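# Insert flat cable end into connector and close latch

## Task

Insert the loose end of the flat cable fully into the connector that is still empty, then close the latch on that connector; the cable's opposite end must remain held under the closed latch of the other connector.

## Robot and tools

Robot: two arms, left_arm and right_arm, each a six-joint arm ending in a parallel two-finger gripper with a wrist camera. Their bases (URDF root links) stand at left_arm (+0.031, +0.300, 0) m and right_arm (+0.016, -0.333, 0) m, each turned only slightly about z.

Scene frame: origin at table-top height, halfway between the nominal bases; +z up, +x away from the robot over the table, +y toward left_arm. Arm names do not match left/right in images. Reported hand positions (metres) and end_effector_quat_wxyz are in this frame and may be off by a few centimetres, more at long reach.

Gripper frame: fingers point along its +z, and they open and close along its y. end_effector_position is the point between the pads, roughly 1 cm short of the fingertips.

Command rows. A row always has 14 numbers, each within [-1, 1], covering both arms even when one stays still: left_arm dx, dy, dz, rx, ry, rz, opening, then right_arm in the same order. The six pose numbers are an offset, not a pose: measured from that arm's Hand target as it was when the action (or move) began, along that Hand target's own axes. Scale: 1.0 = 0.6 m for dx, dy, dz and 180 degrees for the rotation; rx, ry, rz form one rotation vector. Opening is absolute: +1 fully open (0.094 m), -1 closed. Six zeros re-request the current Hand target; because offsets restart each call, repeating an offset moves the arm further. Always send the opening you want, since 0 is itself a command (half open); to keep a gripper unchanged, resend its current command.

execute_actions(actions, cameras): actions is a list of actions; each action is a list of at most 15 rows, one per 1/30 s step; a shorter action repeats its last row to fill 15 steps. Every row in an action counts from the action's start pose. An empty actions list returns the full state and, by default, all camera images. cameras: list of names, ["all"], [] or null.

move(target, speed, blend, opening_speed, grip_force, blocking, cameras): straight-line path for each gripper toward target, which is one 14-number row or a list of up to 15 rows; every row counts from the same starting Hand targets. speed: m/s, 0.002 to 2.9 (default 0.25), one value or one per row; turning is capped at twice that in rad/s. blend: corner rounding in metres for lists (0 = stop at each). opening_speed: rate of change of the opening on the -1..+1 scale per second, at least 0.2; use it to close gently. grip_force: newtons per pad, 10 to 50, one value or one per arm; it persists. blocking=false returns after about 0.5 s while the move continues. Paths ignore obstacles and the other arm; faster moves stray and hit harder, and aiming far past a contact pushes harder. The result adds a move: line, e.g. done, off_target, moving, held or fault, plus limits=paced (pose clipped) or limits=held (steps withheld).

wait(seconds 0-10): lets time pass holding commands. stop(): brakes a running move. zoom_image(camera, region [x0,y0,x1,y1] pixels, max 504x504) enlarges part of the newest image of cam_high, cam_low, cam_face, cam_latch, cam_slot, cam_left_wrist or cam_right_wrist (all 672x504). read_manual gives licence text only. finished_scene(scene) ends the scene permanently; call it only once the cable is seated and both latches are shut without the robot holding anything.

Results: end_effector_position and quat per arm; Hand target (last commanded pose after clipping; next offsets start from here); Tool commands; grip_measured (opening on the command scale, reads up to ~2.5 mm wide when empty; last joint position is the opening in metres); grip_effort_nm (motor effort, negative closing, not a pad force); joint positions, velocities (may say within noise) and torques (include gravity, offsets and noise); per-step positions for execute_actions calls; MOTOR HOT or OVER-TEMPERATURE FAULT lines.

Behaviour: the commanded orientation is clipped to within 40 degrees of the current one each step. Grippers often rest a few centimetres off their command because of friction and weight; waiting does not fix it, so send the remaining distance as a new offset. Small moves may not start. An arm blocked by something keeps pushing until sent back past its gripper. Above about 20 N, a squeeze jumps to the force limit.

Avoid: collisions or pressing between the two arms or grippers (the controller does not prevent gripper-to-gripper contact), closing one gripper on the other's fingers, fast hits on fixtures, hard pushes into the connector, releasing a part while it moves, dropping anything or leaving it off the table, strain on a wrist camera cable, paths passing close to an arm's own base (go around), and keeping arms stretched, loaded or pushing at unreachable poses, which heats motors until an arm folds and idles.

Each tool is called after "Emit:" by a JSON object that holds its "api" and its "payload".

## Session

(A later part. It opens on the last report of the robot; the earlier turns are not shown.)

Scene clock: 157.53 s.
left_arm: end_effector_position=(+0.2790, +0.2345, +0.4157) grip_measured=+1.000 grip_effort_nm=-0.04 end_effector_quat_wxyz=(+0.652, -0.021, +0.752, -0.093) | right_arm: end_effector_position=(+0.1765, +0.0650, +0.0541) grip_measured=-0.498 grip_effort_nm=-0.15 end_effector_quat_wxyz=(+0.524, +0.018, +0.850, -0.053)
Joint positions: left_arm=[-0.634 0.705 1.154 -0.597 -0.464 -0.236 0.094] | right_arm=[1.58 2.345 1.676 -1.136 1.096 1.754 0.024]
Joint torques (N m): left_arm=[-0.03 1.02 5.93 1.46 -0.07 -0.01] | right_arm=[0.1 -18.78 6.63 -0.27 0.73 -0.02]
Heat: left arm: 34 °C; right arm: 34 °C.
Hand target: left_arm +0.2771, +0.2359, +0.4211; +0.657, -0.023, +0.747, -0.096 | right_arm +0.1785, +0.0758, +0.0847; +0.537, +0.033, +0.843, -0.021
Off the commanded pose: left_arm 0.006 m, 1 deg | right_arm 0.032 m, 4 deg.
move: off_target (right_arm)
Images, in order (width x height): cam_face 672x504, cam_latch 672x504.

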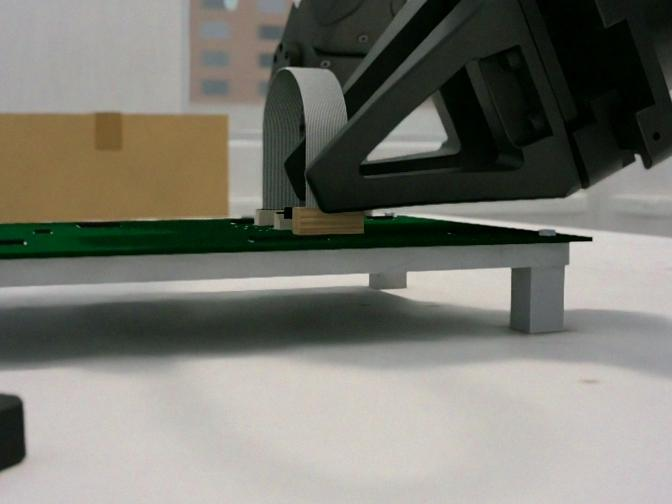

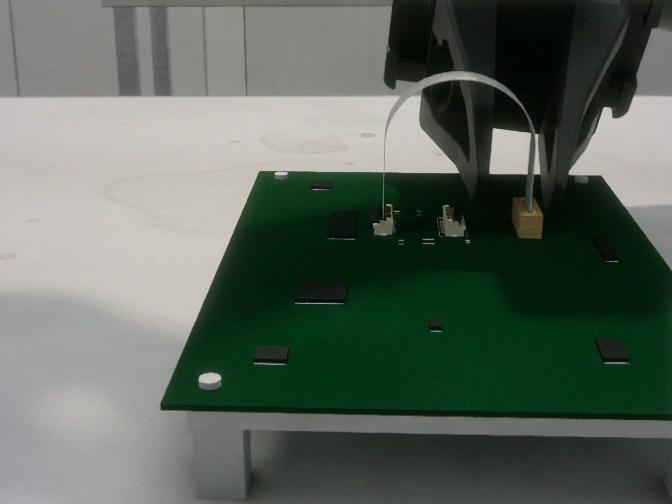

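Emit:
{"api": "move", "payload": {"target": [0,0,0,0,0,0,1,-0.008,0.013,-0.004,0,0,0,-0.5], "speed": 0.1, "cameras": ["cam_latch","cam_face"]}}

Scene clock: 161.90 s.
left_arm: end_effector_position=(+0.2790, +0.2345, +0.4157) grip_measured=+1.000 grip_effort_nm=-0.03 end_effector_quat_wxyz=(+0.652, -0.021, +0.752, -0.093) | right_arm: end_effector_position=(+0.1766, +0.0751, +0.0680) grip_measured=-0.498 grip_effort_nm=-0.15 end_effector_quat_wxyz=(+0.524, +0.023, +0.850, -0.043)
Joint positions: left_arm=[-0.634 0.705 1.154 -0.597 -0.464 -0.236 0.094] | right_arm=[1.58 2.345 1.739 -1.174 1.096 1.751 0.024]
Joint torques (N m): left_arm=[-0.05 1.02 5.9 1.46 -0.06 -0.01] | right_arm=[-0.01 -16.66 6.61 -0.23 0.74 -0.01]
Heat: left arm: 34 °C; right arm: 34 °C.
Hand target: left_arm +0.2771, +0.2359, +0.4211; +0.657, -0.023, +0.747, -0.096 | right_arm +0.1790, +0.0836, +0.0901; +0.537, +0.033, +0.843, -0.021
Off the commanded pose: left_arm 0.006 m, 1 deg | right_arm 0.024 m, 3 deg.
move: off_target (right_arm)
Images, in order (width x height): cam_face 672x504, cam_latch 672x504.

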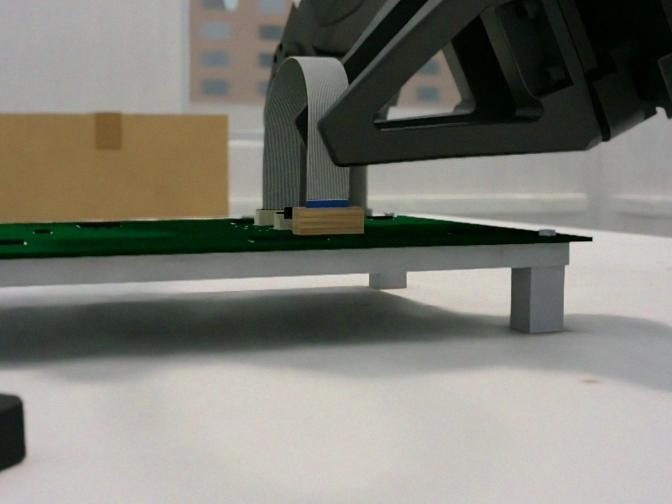

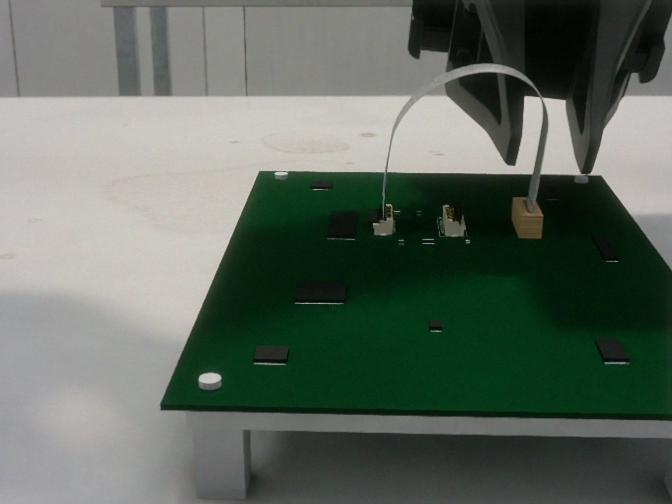

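Emit:
{"api": "move", "payload": {"target": [0,0,0,0,0,0,1,0.0181,-0.007,0.0085,0,0,0,-0.5], "speed": 0.1, "cameras": ["cam_latch","cam_face"]}}

Scene clock: 166.00 s.
left_arm: end_effector_position=(+0.2790, +0.2345, +0.4157) grip_measured=+1.000 grip_effort_nm=-0.03 end_effector_quat_wxyz=(+0.652, -0.021, +0.752, -0.093) | right_arm: end_effector_position=(+0.1766, +0.0783, +0.0673) grip_measured=-0.498 grip_effort_nm=-0.15 end_effector_quat_wxyz=(+0.524, +0.029, +0.851, -0.033)
Joint positions: left_arm=[-0.634 0.705 1.154 -0.597 -0.464 -0.236 0.094] | right_arm=[1.58 2.345 1.739 -1.152 1.096 1.751 0.024]
Joint torques (N m): left_arm=[-0.05 1.02 5.9 1.47 -0.07 -0.03] | right_arm=[0.16 -16.02 3.63 0.07 0.75 0.04]
Heat: left arm: 34 °C; right arm: 33 °C.
Hand target: left_arm +0.2771, +0.2359, +0.4211; +0.657, -0.023, +0.747, -0.096 | right_arm +0.1787, +0.0794, +0.0781; +0.537, +0.032, +0.843, -0.021
Off the commanded pose: left_arm 0.006 m, 1 deg | right_arm 0.011 m, 2 deg.
move: off_target (right_arm)
Images, in order (width x height): cam_face 672x504, cam_latch 672x504.

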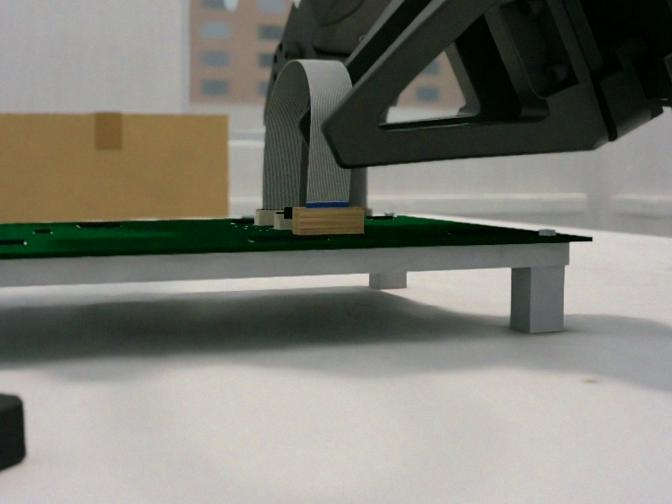

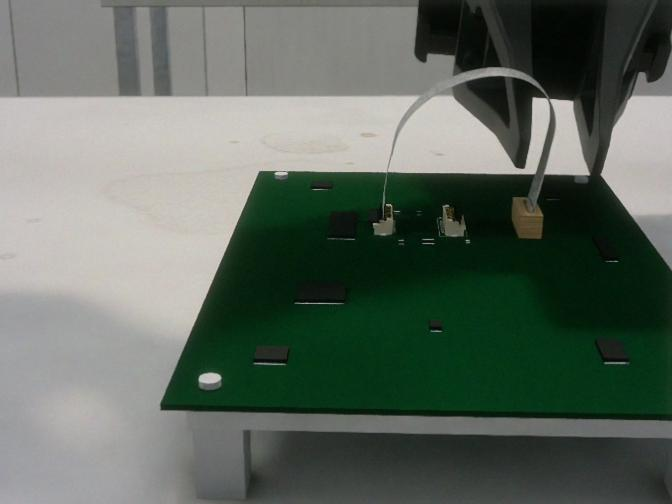

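Emit:
{"api": "move", "payload": {"target": [0,0,0,0,0,0,1,0.0136,-0.0125,0.0063,0,0,0,-0.5], "speed": 0.1, "cameras": ["cam_latch","cam_face"]}}

Scene clock: 168.93 s.
left_arm: end_effector_position=(+0.2790, +0.2345, +0.4157) grip_measured=+1.000 grip_effort_nm=-0.03 end_effector_quat_wxyz=(+0.652, -0.021, +0.752, -0.093) | right_arm: end_effector_position=(+0.1766, +0.0700, +0.0535) grip_measured=-0.498 grip_effort_nm=-0.15 end_effector_quat_wxyz=(+0.524, +0.025, +0.850, -0.040)
Joint positions: left_arm=[-0.634 0.705 1.154 -0.597 -0.464 -0.236 0.094] | right_arm=[1.58 2.345 1.678 -1.106 1.097 1.751 0.024]
Joint torques (N m): left_arm=[-0.02 1.02 5.9 1.46 -0.06 -0.01] | right_arm=[0.29 -17.5 3.43 0.01 0.73 0.11]
Heat: left arm: 34 °C; right arm: 33 °C.
Hand target: left_arm +0.2771, +0.2359, +0.4211; +0.657, -0.023, +0.747, -0.096 | right_arm +0.1781, +0.0719, +0.0691; +0.537, +0.032, +0.843, -0.021
Off the commanded pose: left_arm 0.006 m, 1 deg | right_arm 0.016 m, 3 deg.
move: off_target (right_arm)
Images, in order (width x height): cam_face 672x504, cam_latch 672x504.

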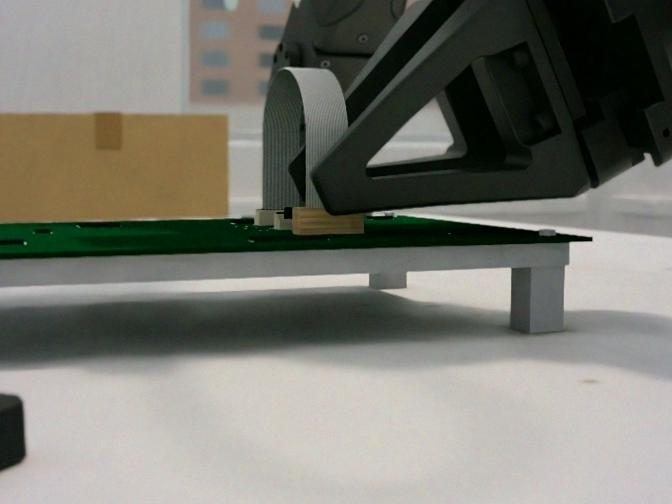

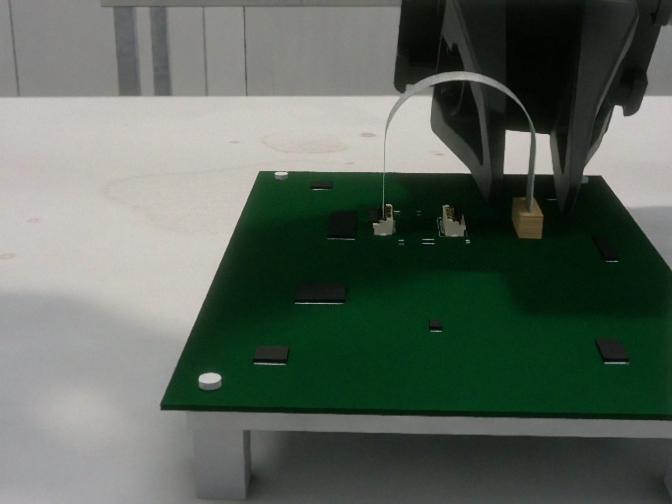

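Emit:
{"api": "move", "payload": {"target": [0,0,0,0,0,0,1,-0.0222,0.011,-0.0102,0,0,0,-0.5], "speed": 0.1, "cameras": ["cam_latch","cam_face"]}}

Scene clock: 173.77 s.
left_arm: end_effector_position=(+0.2790, +0.2345, +0.4157) grip_measured=+1.000 grip_effort_nm=-0.04 end_effector_quat_wxyz=(+0.652, -0.021, +0.752, -0.093) | right_arm: end_effector_position=(+0.1766, +0.0686, +0.0576) grip_measured=-0.498 grip_effort_nm=-0.15 end_effector_quat_wxyz=(+0.524, +0.020, +0.850, -0.048)
Joint positions: left_arm=[-0.634 0.705 1.154 -0.597 -0.464 -0.236 0.094] | right_arm=[1.58 2.345 1.692 -1.141 1.097 1.751 0.024]
Joint torques (N m): left_arm=[-0.05 1.03 5.93 1.47 -0.06 -0.02] | right_arm=[0.25 -17.69 6.58 -0.22 0.7 0.03]
Heat: left arm: 34 °C; right arm: 33 °C.
Hand target: left_arm +0.2771, +0.2359, +0.4211; +0.657, -0.023, +0.747, -0.096 | right_arm +0.1787, +0.0785, +0.0838; +0.537, +0.032, +0.843, -0.021
Off the commanded pose: left_arm 0.006 m, 1 deg | right_arm 0.028 m, 4 deg.
move: off_target (right_arm)
Images, in order (width x height): cam_face 672x504, cam_latch 672x504.

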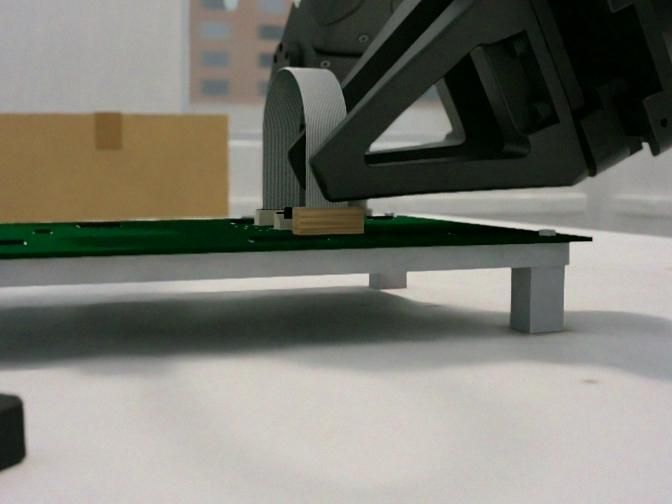

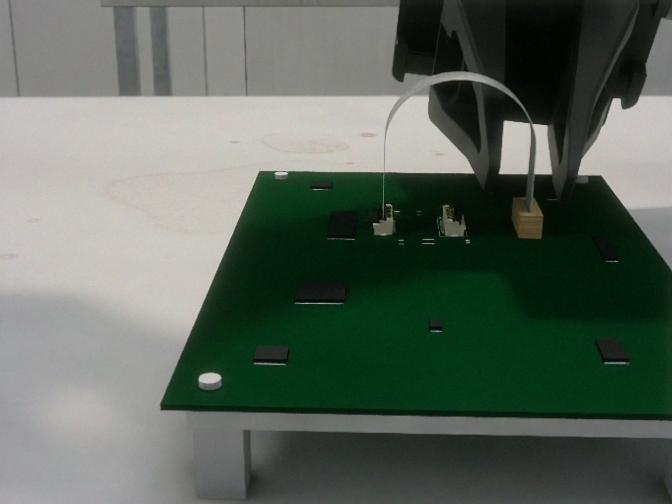

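Emit:
{"api": "move", "payload": {"target": [0,0,0,0,0,0,1,0,0,0,0,0,0,-1], "opening_speed": 0.4, "cameras": ["cam_latch","cam_face","cam_slot","cam_right_wrist"]}}

Scene clock: 177.93 s.
left_arm: end_effector_position=(+0.2790, +0.2345, +0.4157) grip_measured=+1.000 grip_effort_nm=-0.03 end_effector_quat_wxyz=(+0.652, -0.021, +0.752, -0.093) | right_arm: end_effector_position=(+0.1766, +0.0694, +0.0580) grip_measured=-0.980 grip_effort_nm=-1.01 end_effector_quat_wxyz=(+0.525, +0.021, +0.850, -0.047)
Joint positions: left_arm=[-0.634 0.705 1.154 -0.597 -0.464 -0.236 0.094] | right_arm=[1.58 2.345 1.694 -1.139 1.097 1.751 0.001]
Joint torques (N m): left_arm=[-0.01 0.99 5.87 1.46 -0.07 -0.02] | right_arm=[0.23 -17.66 6.54 -0.26 0.75 0]
Heat: left arm: 34 °C; right arm: 33 °C.
Hand target: left_arm +0.2771, +0.2359, +0.4211; +0.657, -0.023, +0.747, -0.096 | right_arm +0.1787, +0.0785, +0.0837; +0.537, +0.032, +0.843, -0.021
Off the commanded pose: left_arm 0.006 m, 1 deg | right_arm 0.027 m, 4 deg.
move: off_target (right_arm)
Images, in order (width x height): cam_face 672x504, cam_latch 672x504, cam_slot 672x504, cam_right_wrist 672x504.

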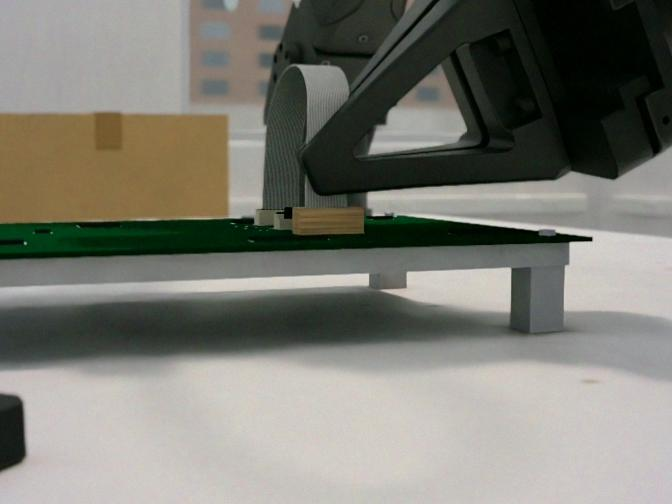

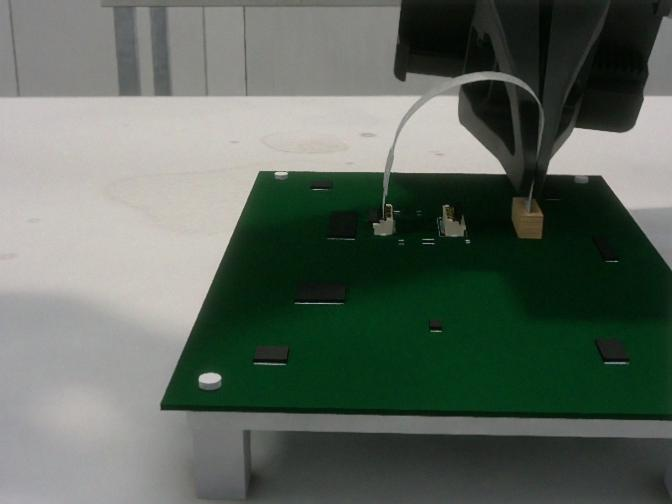

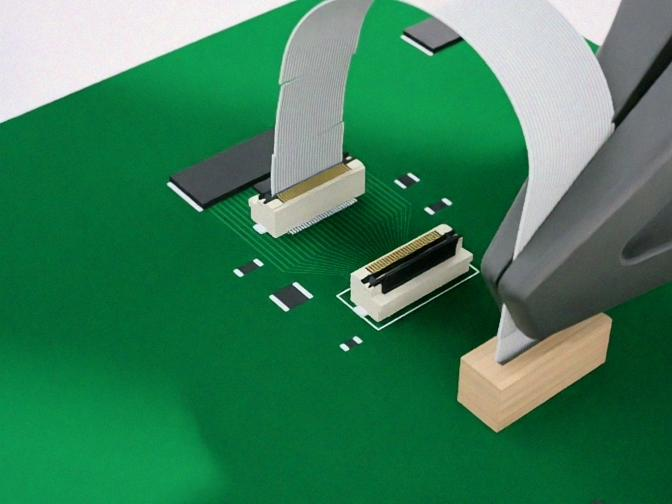

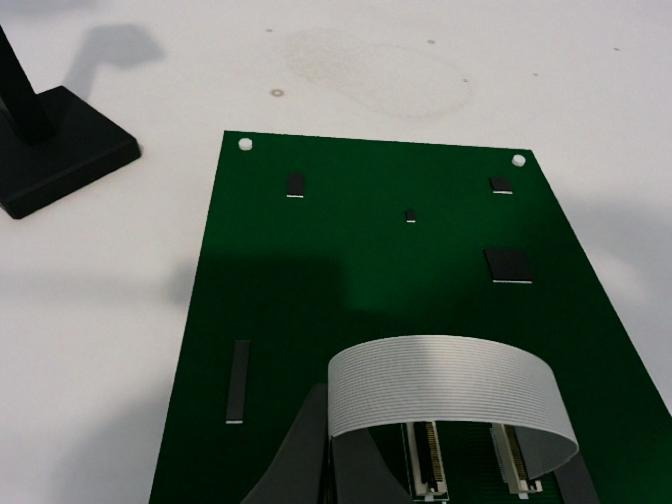

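Emit:
{"api": "move", "payload": {"target": [0,0,0,0,0,0,1,-0.0317,0,-0.0148,-0.0105,-0.008,0.015,-1], "speed": 0.1, "cameras": ["cam_latch","cam_face","cam_slot","cam_right_wrist"]}}

Scene clock: 185.07 s.
left_arm: end_effector_position=(+0.2790, +0.2345, +0.4157) grip_measured=+1.000 grip_effort_nm=-0.04 end_effector_quat_wxyz=(+0.652, -0.021, +0.752, -0.093) | right_arm: end_effector_position=(+0.1784, +0.0726, +0.0799) grip_measured=-0.981 grip_effort_nm=-1.06 end_effector_quat_wxyz=(+0.533, +0.032, +0.845, -0.025)
Joint positions: left_arm=[-0.634 0.705 1.154 -0.597 -0.464 -0.236 0.094] | right_arm=[1.58 2.297 1.694 -1.138 1.119 1.751 0.001]
Joint torques (N m): left_arm=[-0.02 1.07 5.9 1.46 -0.08 -0.02] | right_arm=[0.64 -18.35 4.81 0 0.84 0.05]
Heat: left arm: 34 °C; right arm: 34 °C.
Hand target: left_arm +0.2771, +0.2359, +0.4211; +0.657, -0.023, +0.747, -0.096 | right_arm +0.1787, +0.0785, +0.1046; +0.549, +0.043, +0.835, +0.005
Off the commanded pose: left_arm 0.006 m, 1 deg | right_arm 0.026 m, 4 deg.
move: off_target (right_arm)
Images, in order (width x height): cam_face 672x504, cam_latch 672x504, cam_slot 672x504, cam_right_wrist 672x504.

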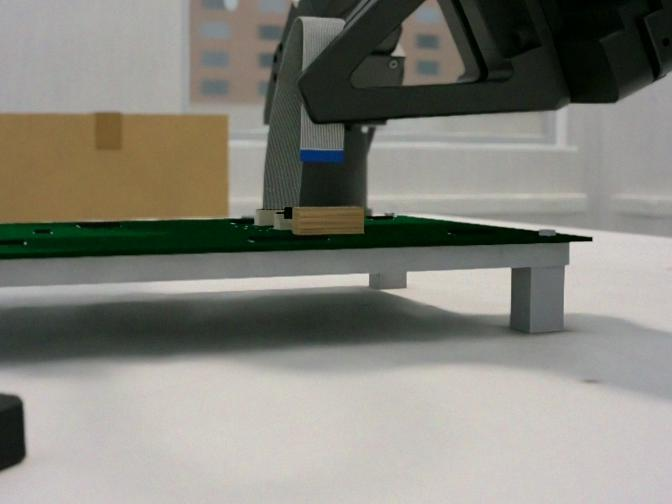

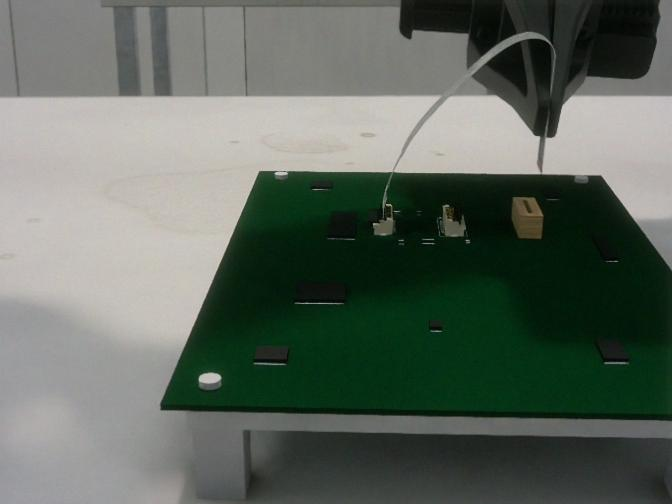

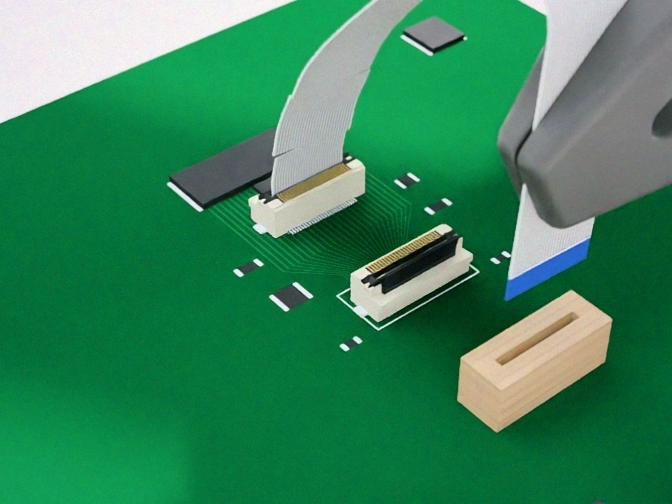

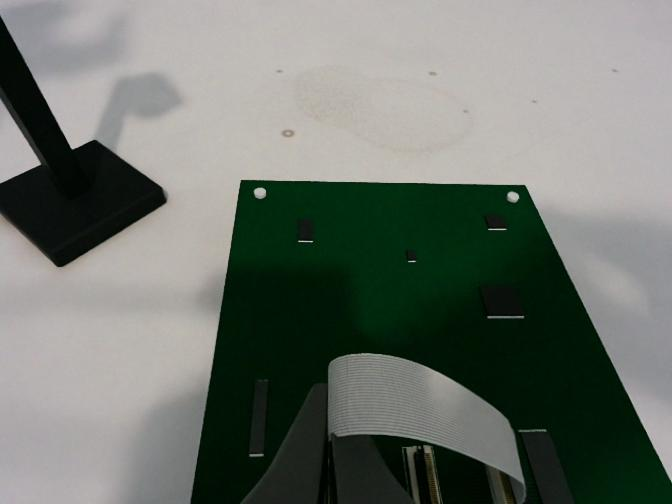

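Emit:
{"api": "move", "payload": {"target": [0,0,0,0,0,0,1,-0.0025,-0.042,-0.001,0,0,0,-1], "speed": 0.1, "cameras": ["cam_latch","cam_face","cam_slot"]}}

Emit:
{"api": "zoom_image", "payload": {"camera": "cam_slot", "region": [300, 100, 550, 350]}}

Emit:
{"api": "zoom_image", "payload": {"camera": "cam_latch", "region": [360, 100, 560, 250]}}

Scene clock: 195.37 s.
left_arm: end_effector_position=(+0.2790, +0.2345, +0.4157) grip_measured=+1.000 grip_effort_nm=-0.04 end_effector_quat_wxyz=(+0.652, -0.021, +0.752, -0.093) | right_arm: end_effector_position=(+0.1764, +0.0517, +0.0843) grip_measured=-0.981 grip_effort_nm=-1.06 end_effector_quat_wxyz=(+0.534, +0.031, +0.845, -0.021)
Joint positions: left_arm=[-0.634 0.705 1.154 -0.597 -0.464 -0.236 0.094] | right_arm=[1.586 2.209 1.563 -1.091 1.121 1.753 0.001]
Joint torques (N m): left_arm=[-0.02 1.07 5.9 1.45 -0.07 -0.02] | right_arm=[0.76 -17.74 3.52 0.05 0.83 0.16]
Heat: left arm: 34 °C; right arm: 38 °C.
Hand target: left_arm +0.2771, +0.2359, +0.4211; +0.657, -0.023, +0.747, -0.096 | right_arm +0.1769, +0.0534, +0.1049; +0.549, +0.043, +0.835, +0.005
Off the commanded pose: left_arm 0.006 m, 1 deg | right_arm 0.021 m, 4 deg.
move: off_target (right_arm)
Images, in order (width x height): cam_face 672x504, cam_latch 672x504, cam_slot 672x504.

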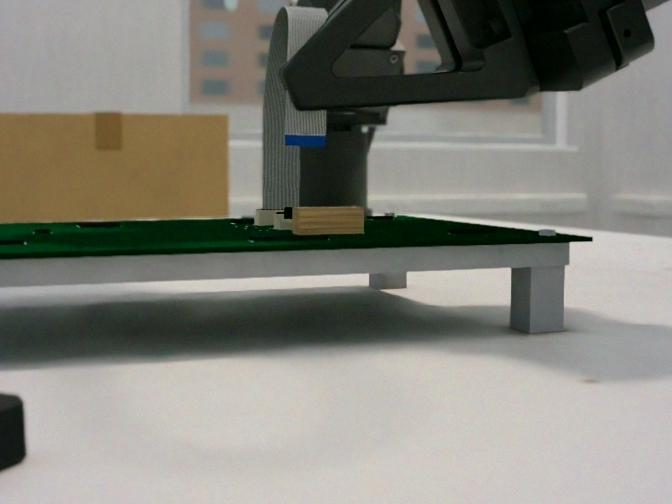

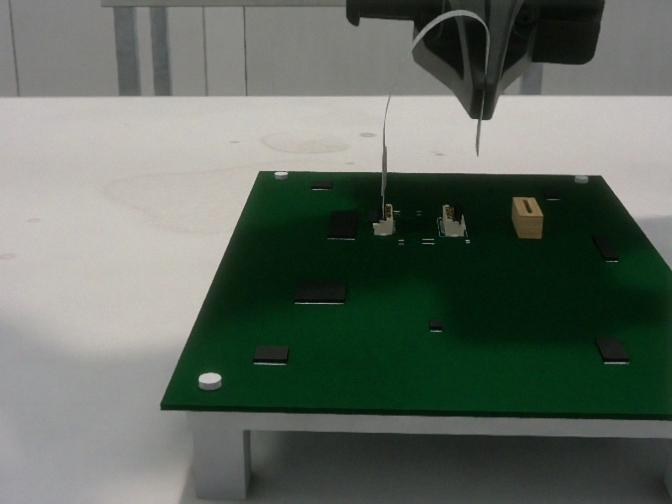

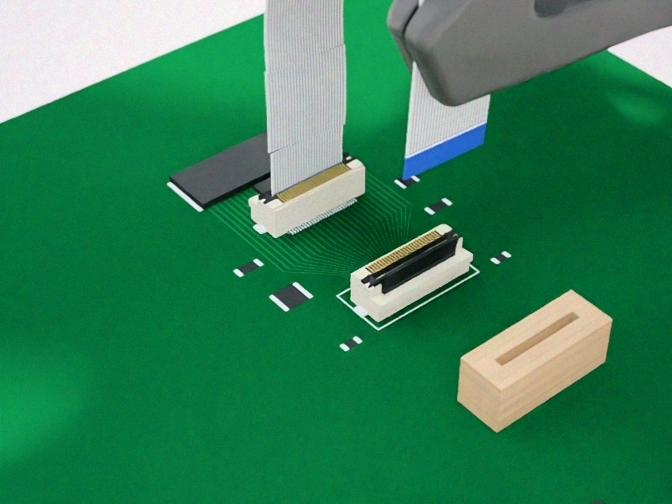

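Scaled by 2.016.

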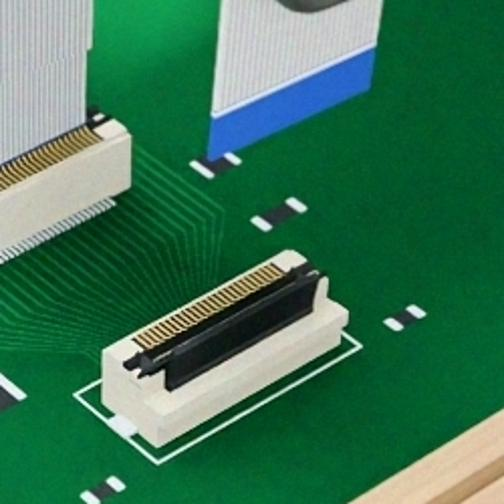

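Scaled by 2.520.

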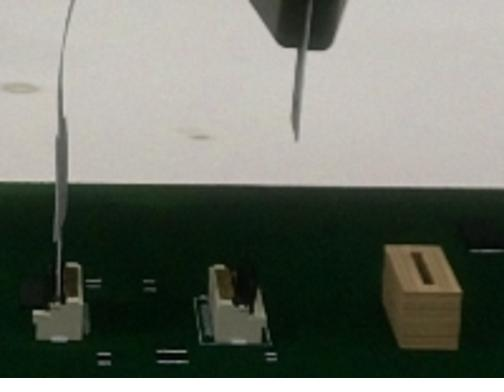

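Emit:
{"api": "zoom_image", "payload": {"camera": "cam_latch", "region": [430, 100, 520, 250]}}

Emit:
{"api": "zoom_image", "payload": {"camera": "cam_slot", "region": [380, 40, 510, 190]}}

Scaled by 3.360.

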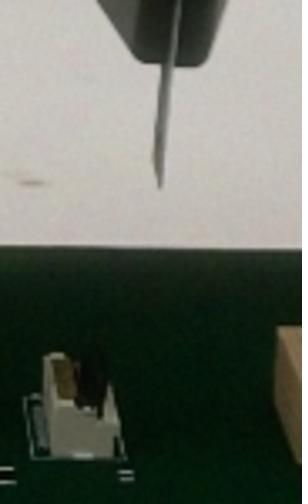

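Scaled by 3.360.

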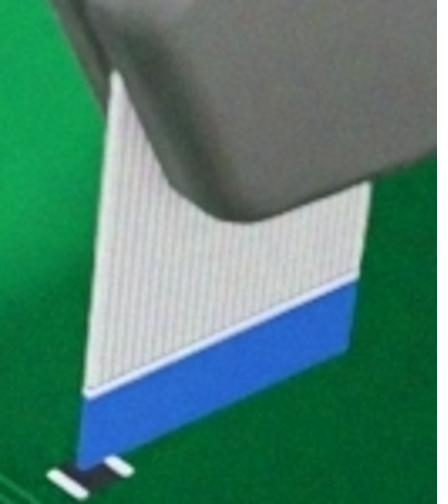

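Emit:
{"api": "move", "payload": {"target": [0,0,0,0,0,0,1,0.0223,-0.0122,-0.0097,0,0,0,-1], "speed": 0.08, "cameras": ["cam_latch","cam_face","cam_slot"]}}

Emit:
{"api": "zoom_image", "payload": {"camera": "cam_latch", "region": [410, 130, 520, 250]}}

Scene clock: 228.43 s.
left_arm: end_effector_position=(+0.2790, +0.2345, +0.4157) grip_measured=+1.000 grip_effort_nm=-0.03 end_effector_quat_wxyz=(+0.652, -0.021, +0.752, -0.093) | right_arm: end_effector_position=(+0.1677, +0.0480, +0.0791) grip_measured=-0.981 grip_effort_nm=-1.06 end_effector_quat_wxyz=(+0.539, +0.037, +0.842, -0.012)
Joint positions: left_arm=[-0.634 0.705 1.154 -0.597 -0.464 -0.236 0.094] | right_arm=[1.61 2.209 1.531 -1.091 1.129 1.812 0.001]
Joint torques (N m): left_arm=[-0.03 1.07 5.86 1.47 -0.07 -0.02] | right_arm=[1.03 -16.66 3.44 -0.22 0.66 0.24]
Heat: left arm: 35 °C; right arm: 39 °C.
Hand target: left_arm +0.2771, +0.2359, +0.4211; +0.657, -0.023, +0.747, -0.096 | right_arm +0.1658, +0.0473, +0.0946; +0.549, +0.043, +0.835, +0.005
Off the commanded pose: left_arm 0.006 m, 1 deg | right_arm 0.016 m, 2 deg.
move: off_target (right_arm)
Images, in order (width x height): cam_face 672x504, cam_latch 672x504, cam_slot 672x504.

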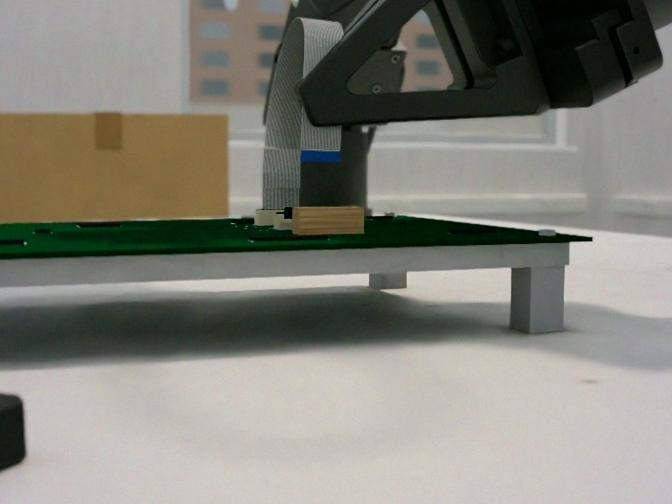

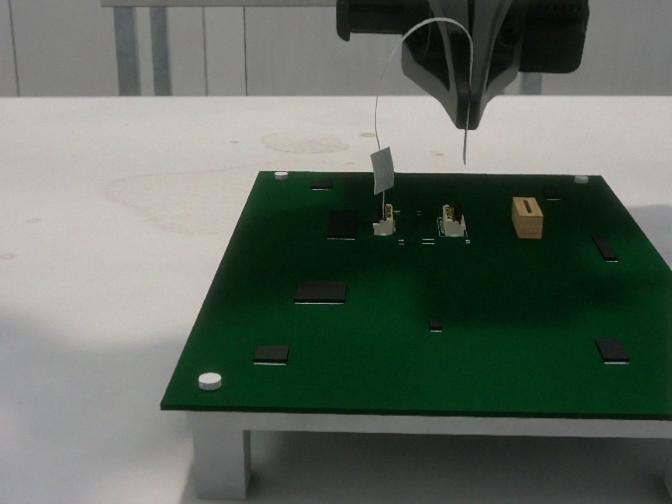

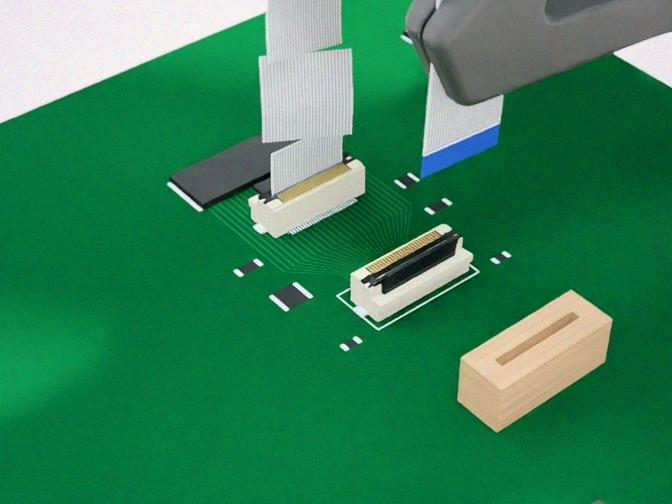

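Scaled by 4.200.

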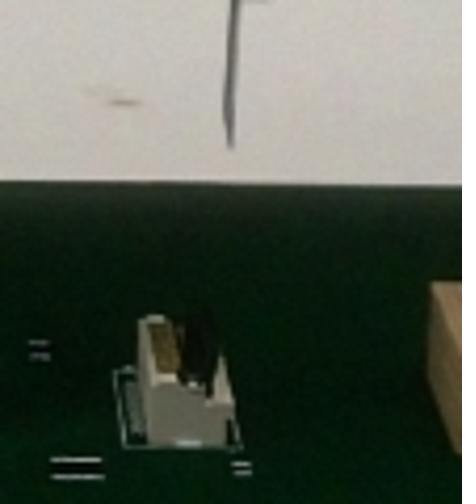

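Emit:
{"api": "move", "payload": {"target": [0,0,0,0,0,0,1,0.0085,-0.0058,0.0172,0,0,0,-1], "speed": 0.08, "cameras": ["cam_latch","cam_face","cam_slot"]}}

Emit:
{"api": "zoom_image", "payload": {"camera": "cam_latch", "region": [410, 130, 520, 250]}}

Emit:
{"api": "zoom_image", "payload": {"camera": "cam_slot", "region": [330, 150, 510, 330]}}

Scene clock: 239.67 s.
left_arm: end_effector_position=(+0.2790, +0.2345, +0.4157) grip_measured=+1.000 grip_effort_nm=-0.03 end_effector_quat_wxyz=(+0.652, -0.021, +0.752, -0.093) | right_arm: end_effector_position=(+0.1700, +0.0432, +0.0684) grip_measured=-0.981 grip_effort_nm=-1.06 end_effector_quat_wxyz=(+0.539, +0.033, +0.841, -0.014)
Joint positions: left_arm=[-0.634 0.705 1.154 -0.597 -0.464 -0.236 0.094] | right_arm=[1.605 2.209 1.483 -1.033 1.131 1.792 0.001]
Joint torques (N m): left_arm=[-0.06 1.03 5.91 1.46 -0.07 -0.02] | right_arm=[-0.23 -17.17 3.32 0.04 0.66 0.01]
Heat: left arm: 35 °C; right arm: 39 °C.
Hand target: left_arm +0.2771, +0.2359, +0.4211; +0.657, -0.023, +0.747, -0.096 | right_arm +0.1731, +0.0438, +0.0855; +0.548, +0.043, +0.835, +0.005
Off the commanded pose: left_arm 0.006 m, 1 deg | right_arm 0.018 m, 3 deg.
move: off_target (right_arm)
Images, in order (width x height): cam_face 672x504, cam_latch 672x504, cam_slot 672x504.

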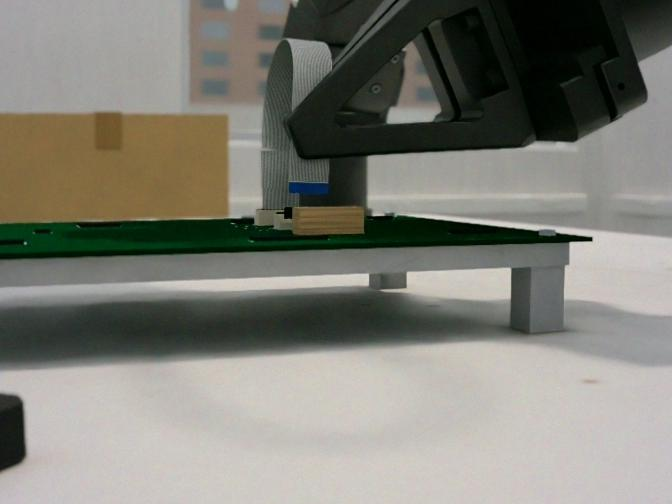

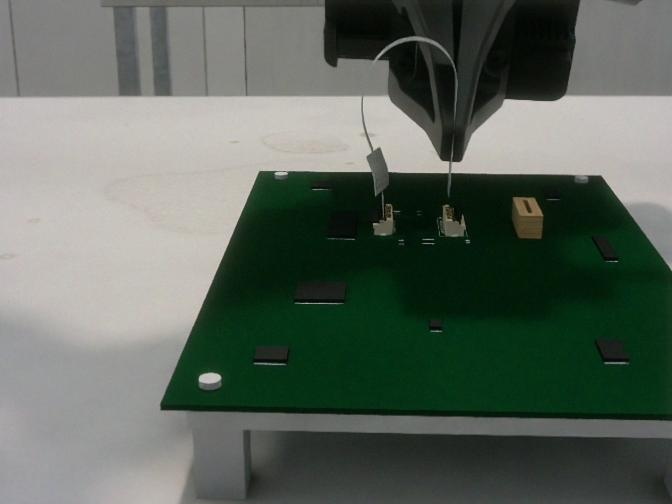

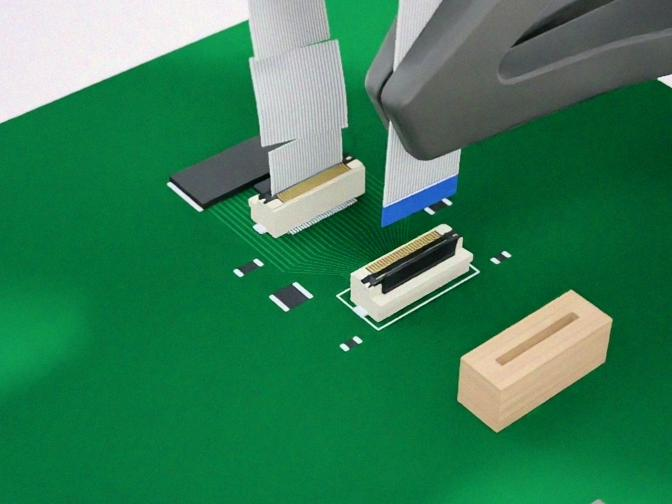

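Scaled by 4.200.

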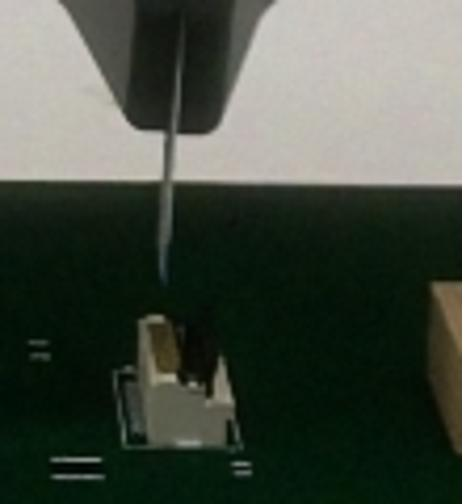

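Scaled by 2.800.

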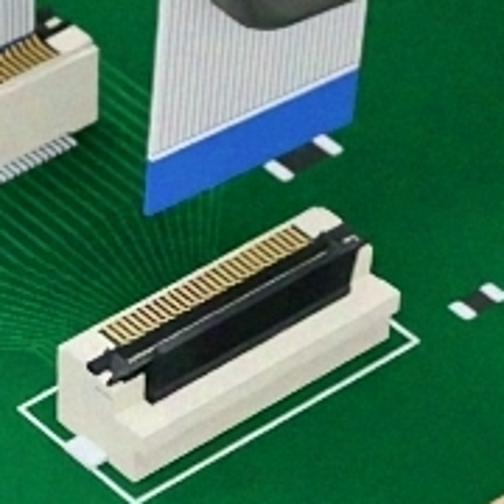

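Emit:
{"api": "zoom_image", "payload": {"camera": "cam_latch", "region": [430, 165, 475, 240]}}

Emit:
{"api": "execute_actions", "payload": {"actions": [], "cameras": ["cam_right_wrist","cam_latch"]}}

Emit:
{"api": "zoom_image", "payload": {"camera": "cam_right_wrist", "region": [250, 330, 500, 504]}}

Scaled by 6.720.

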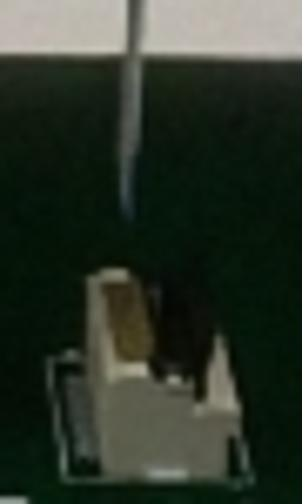

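Scene clock: 251.93 s.
left_arm: end_effector_position=(+0.2790, +0.2345, +0.4157) grip_measured=+1.000 grip_effort_nm=-0.03 end_effector_quat_wxyz=(+0.652, -0.021, +0.752, -0.093) | right_arm: end_effector_position=(+0.1700, +0.0433, +0.0683) grip_measured=-0.981 grip_effort_nm=-1.06 end_effector_quat_wxyz=(+0.539, +0.033, +0.841, -0.014)
Joint positions: left_arm=[-0.634 0.705 1.154 -0.597 -0.464 -0.236 0.094] | right_arm=[1.605 2.209 1.483 -1.033 1.131 1.792 0.001]
Joint velocities: within noise
Joint torques (N m): left_arm=[-0.02 1.05 5.9 1.46 -0.07 -0.02] | right_arm=[-0.32 -17.26 3.41 0.04 0.69 0]
Heat: left arm: 35 °C; right arm: 39 °C.
Hand target: left_arm +0.2771, +0.2359, +0.4211; +0.657, -0.023, +0.747, -0.096 | right_arm +0.1731, +0.0438, +0.0855; +0.548, +0.043, +0.835, +0.005
Tool commands: left_gripper/opening=+1.0 right_gripper/opening=-1.0
Off the commanded pose: left_arm 0.006 m, 1 deg | right_arm 0.018 m, 3 deg.
Images, in order (width x height): cam_latch 672x504, cam_right_wrist 672x504.

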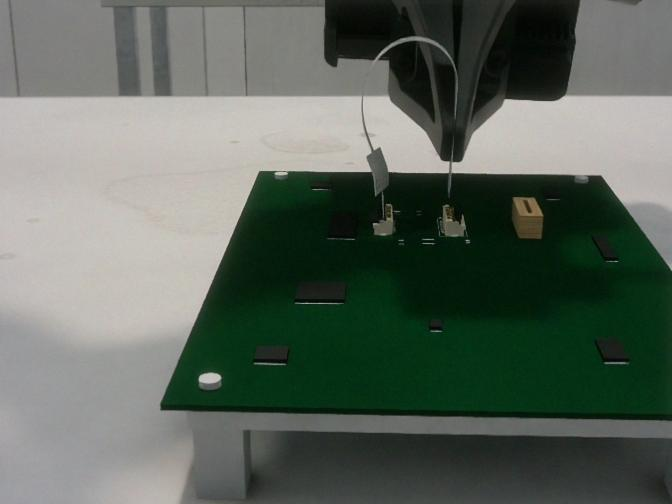

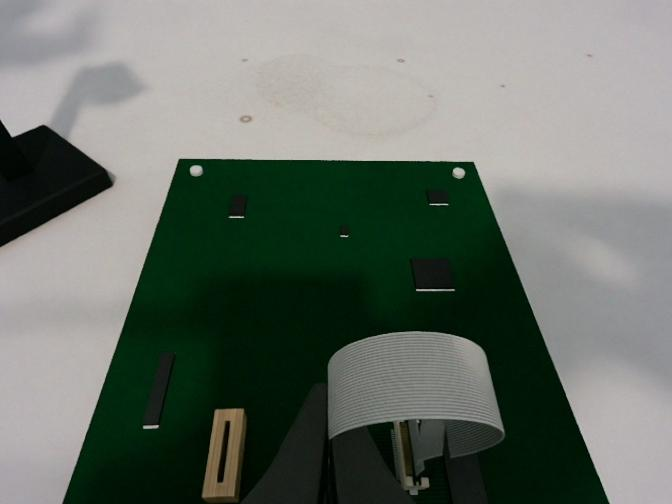

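Scaled by 2.016.

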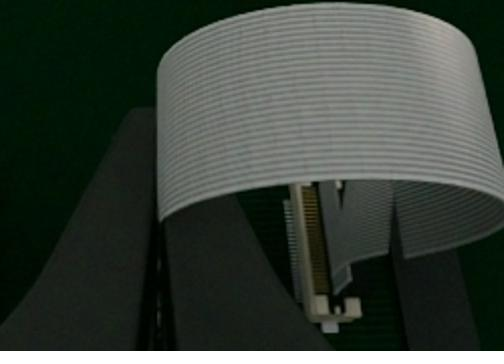

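Emit:
{"api": "move", "payload": {"target": [0,0,0,0,0,0,1,0.0022,0.0025,0.0098,0,0,0,-1], "speed": 0.08, "cameras": ["cam_latch","cam_slot"]}}

Emit:
{"api": "zoom_image", "payload": {"camera": "cam_latch", "region": [430, 165, 475, 240]}}

Emit:
{"api": "zoom_image", "payload": {"camera": "cam_slot", "region": [330, 150, 510, 330]}}

Scene clock: 265.10 s.
left_arm: end_effector_position=(+0.2790, +0.2345, +0.4157) grip_measured=+1.000 grip_effort_nm=-0.03 end_effector_quat_wxyz=(+0.652, -0.021, +0.752, -0.093) | right_arm: end_effector_position=(+0.1737, +0.0455, +0.0655) grip_measured=-0.981 grip_effort_nm=-1.06 end_effector_quat_wxyz=(+0.538, +0.033, +0.842, -0.011)
Joint positions: left_arm=[-0.634 0.705 1.154 -0.597 -0.464 -0.236 0.094] | right_arm=[1.595 2.209 1.473 -0.99 1.131 1.761 0.001]
Joint torques (N m): left_arm=[-0.02 1.01 5.9 1.46 -0.06 -0.01] | right_arm=[-0.5 -16.87 3.48 0.06 0.68 0]
Heat: left arm: 35 °C; right arm: 39 °C.
Hand target: left_arm +0.2771, +0.2359, +0.4211; +0.657, -0.023, +0.747, -0.096 | right_arm +0.1780, +0.0452, +0.0821; +0.548, +0.043, +0.835, +0.005
Off the commanded pose: left_arm 0.006 m, 1 deg | right_arm 0.017 m, 3 deg.
move: off_target (right_arm)
Images, in order (width x height): cam_latch 672x504, cam_slot 672x504.

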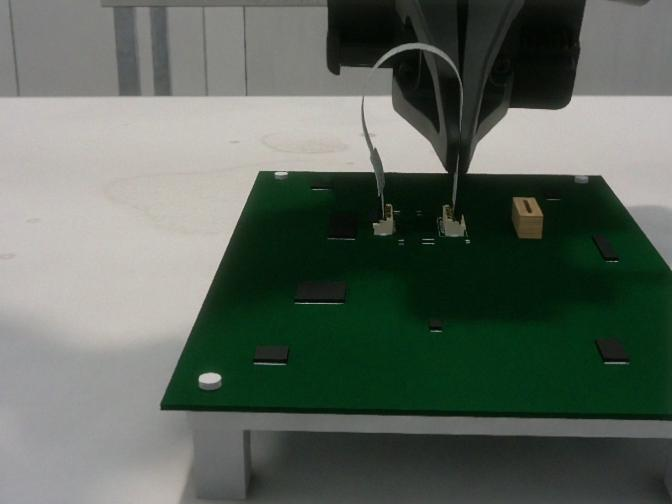

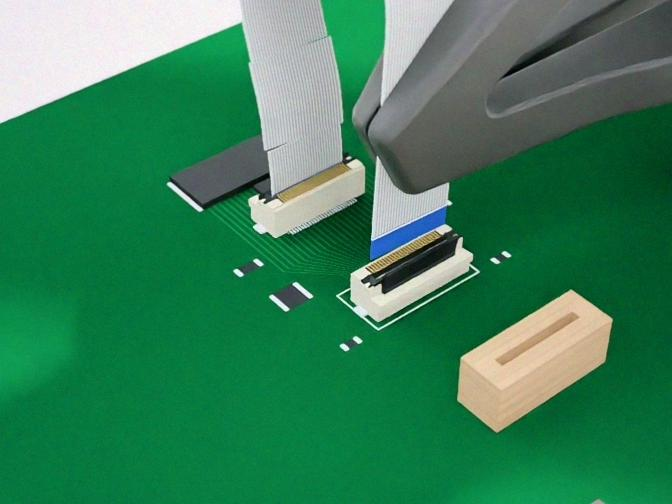

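Scaled by 6.720.

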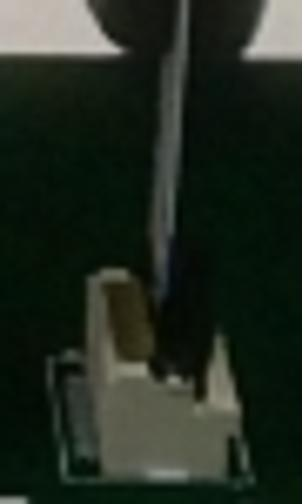

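Scaled by 2.800.

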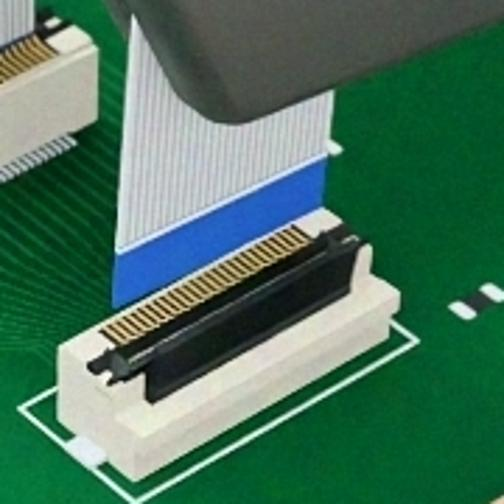

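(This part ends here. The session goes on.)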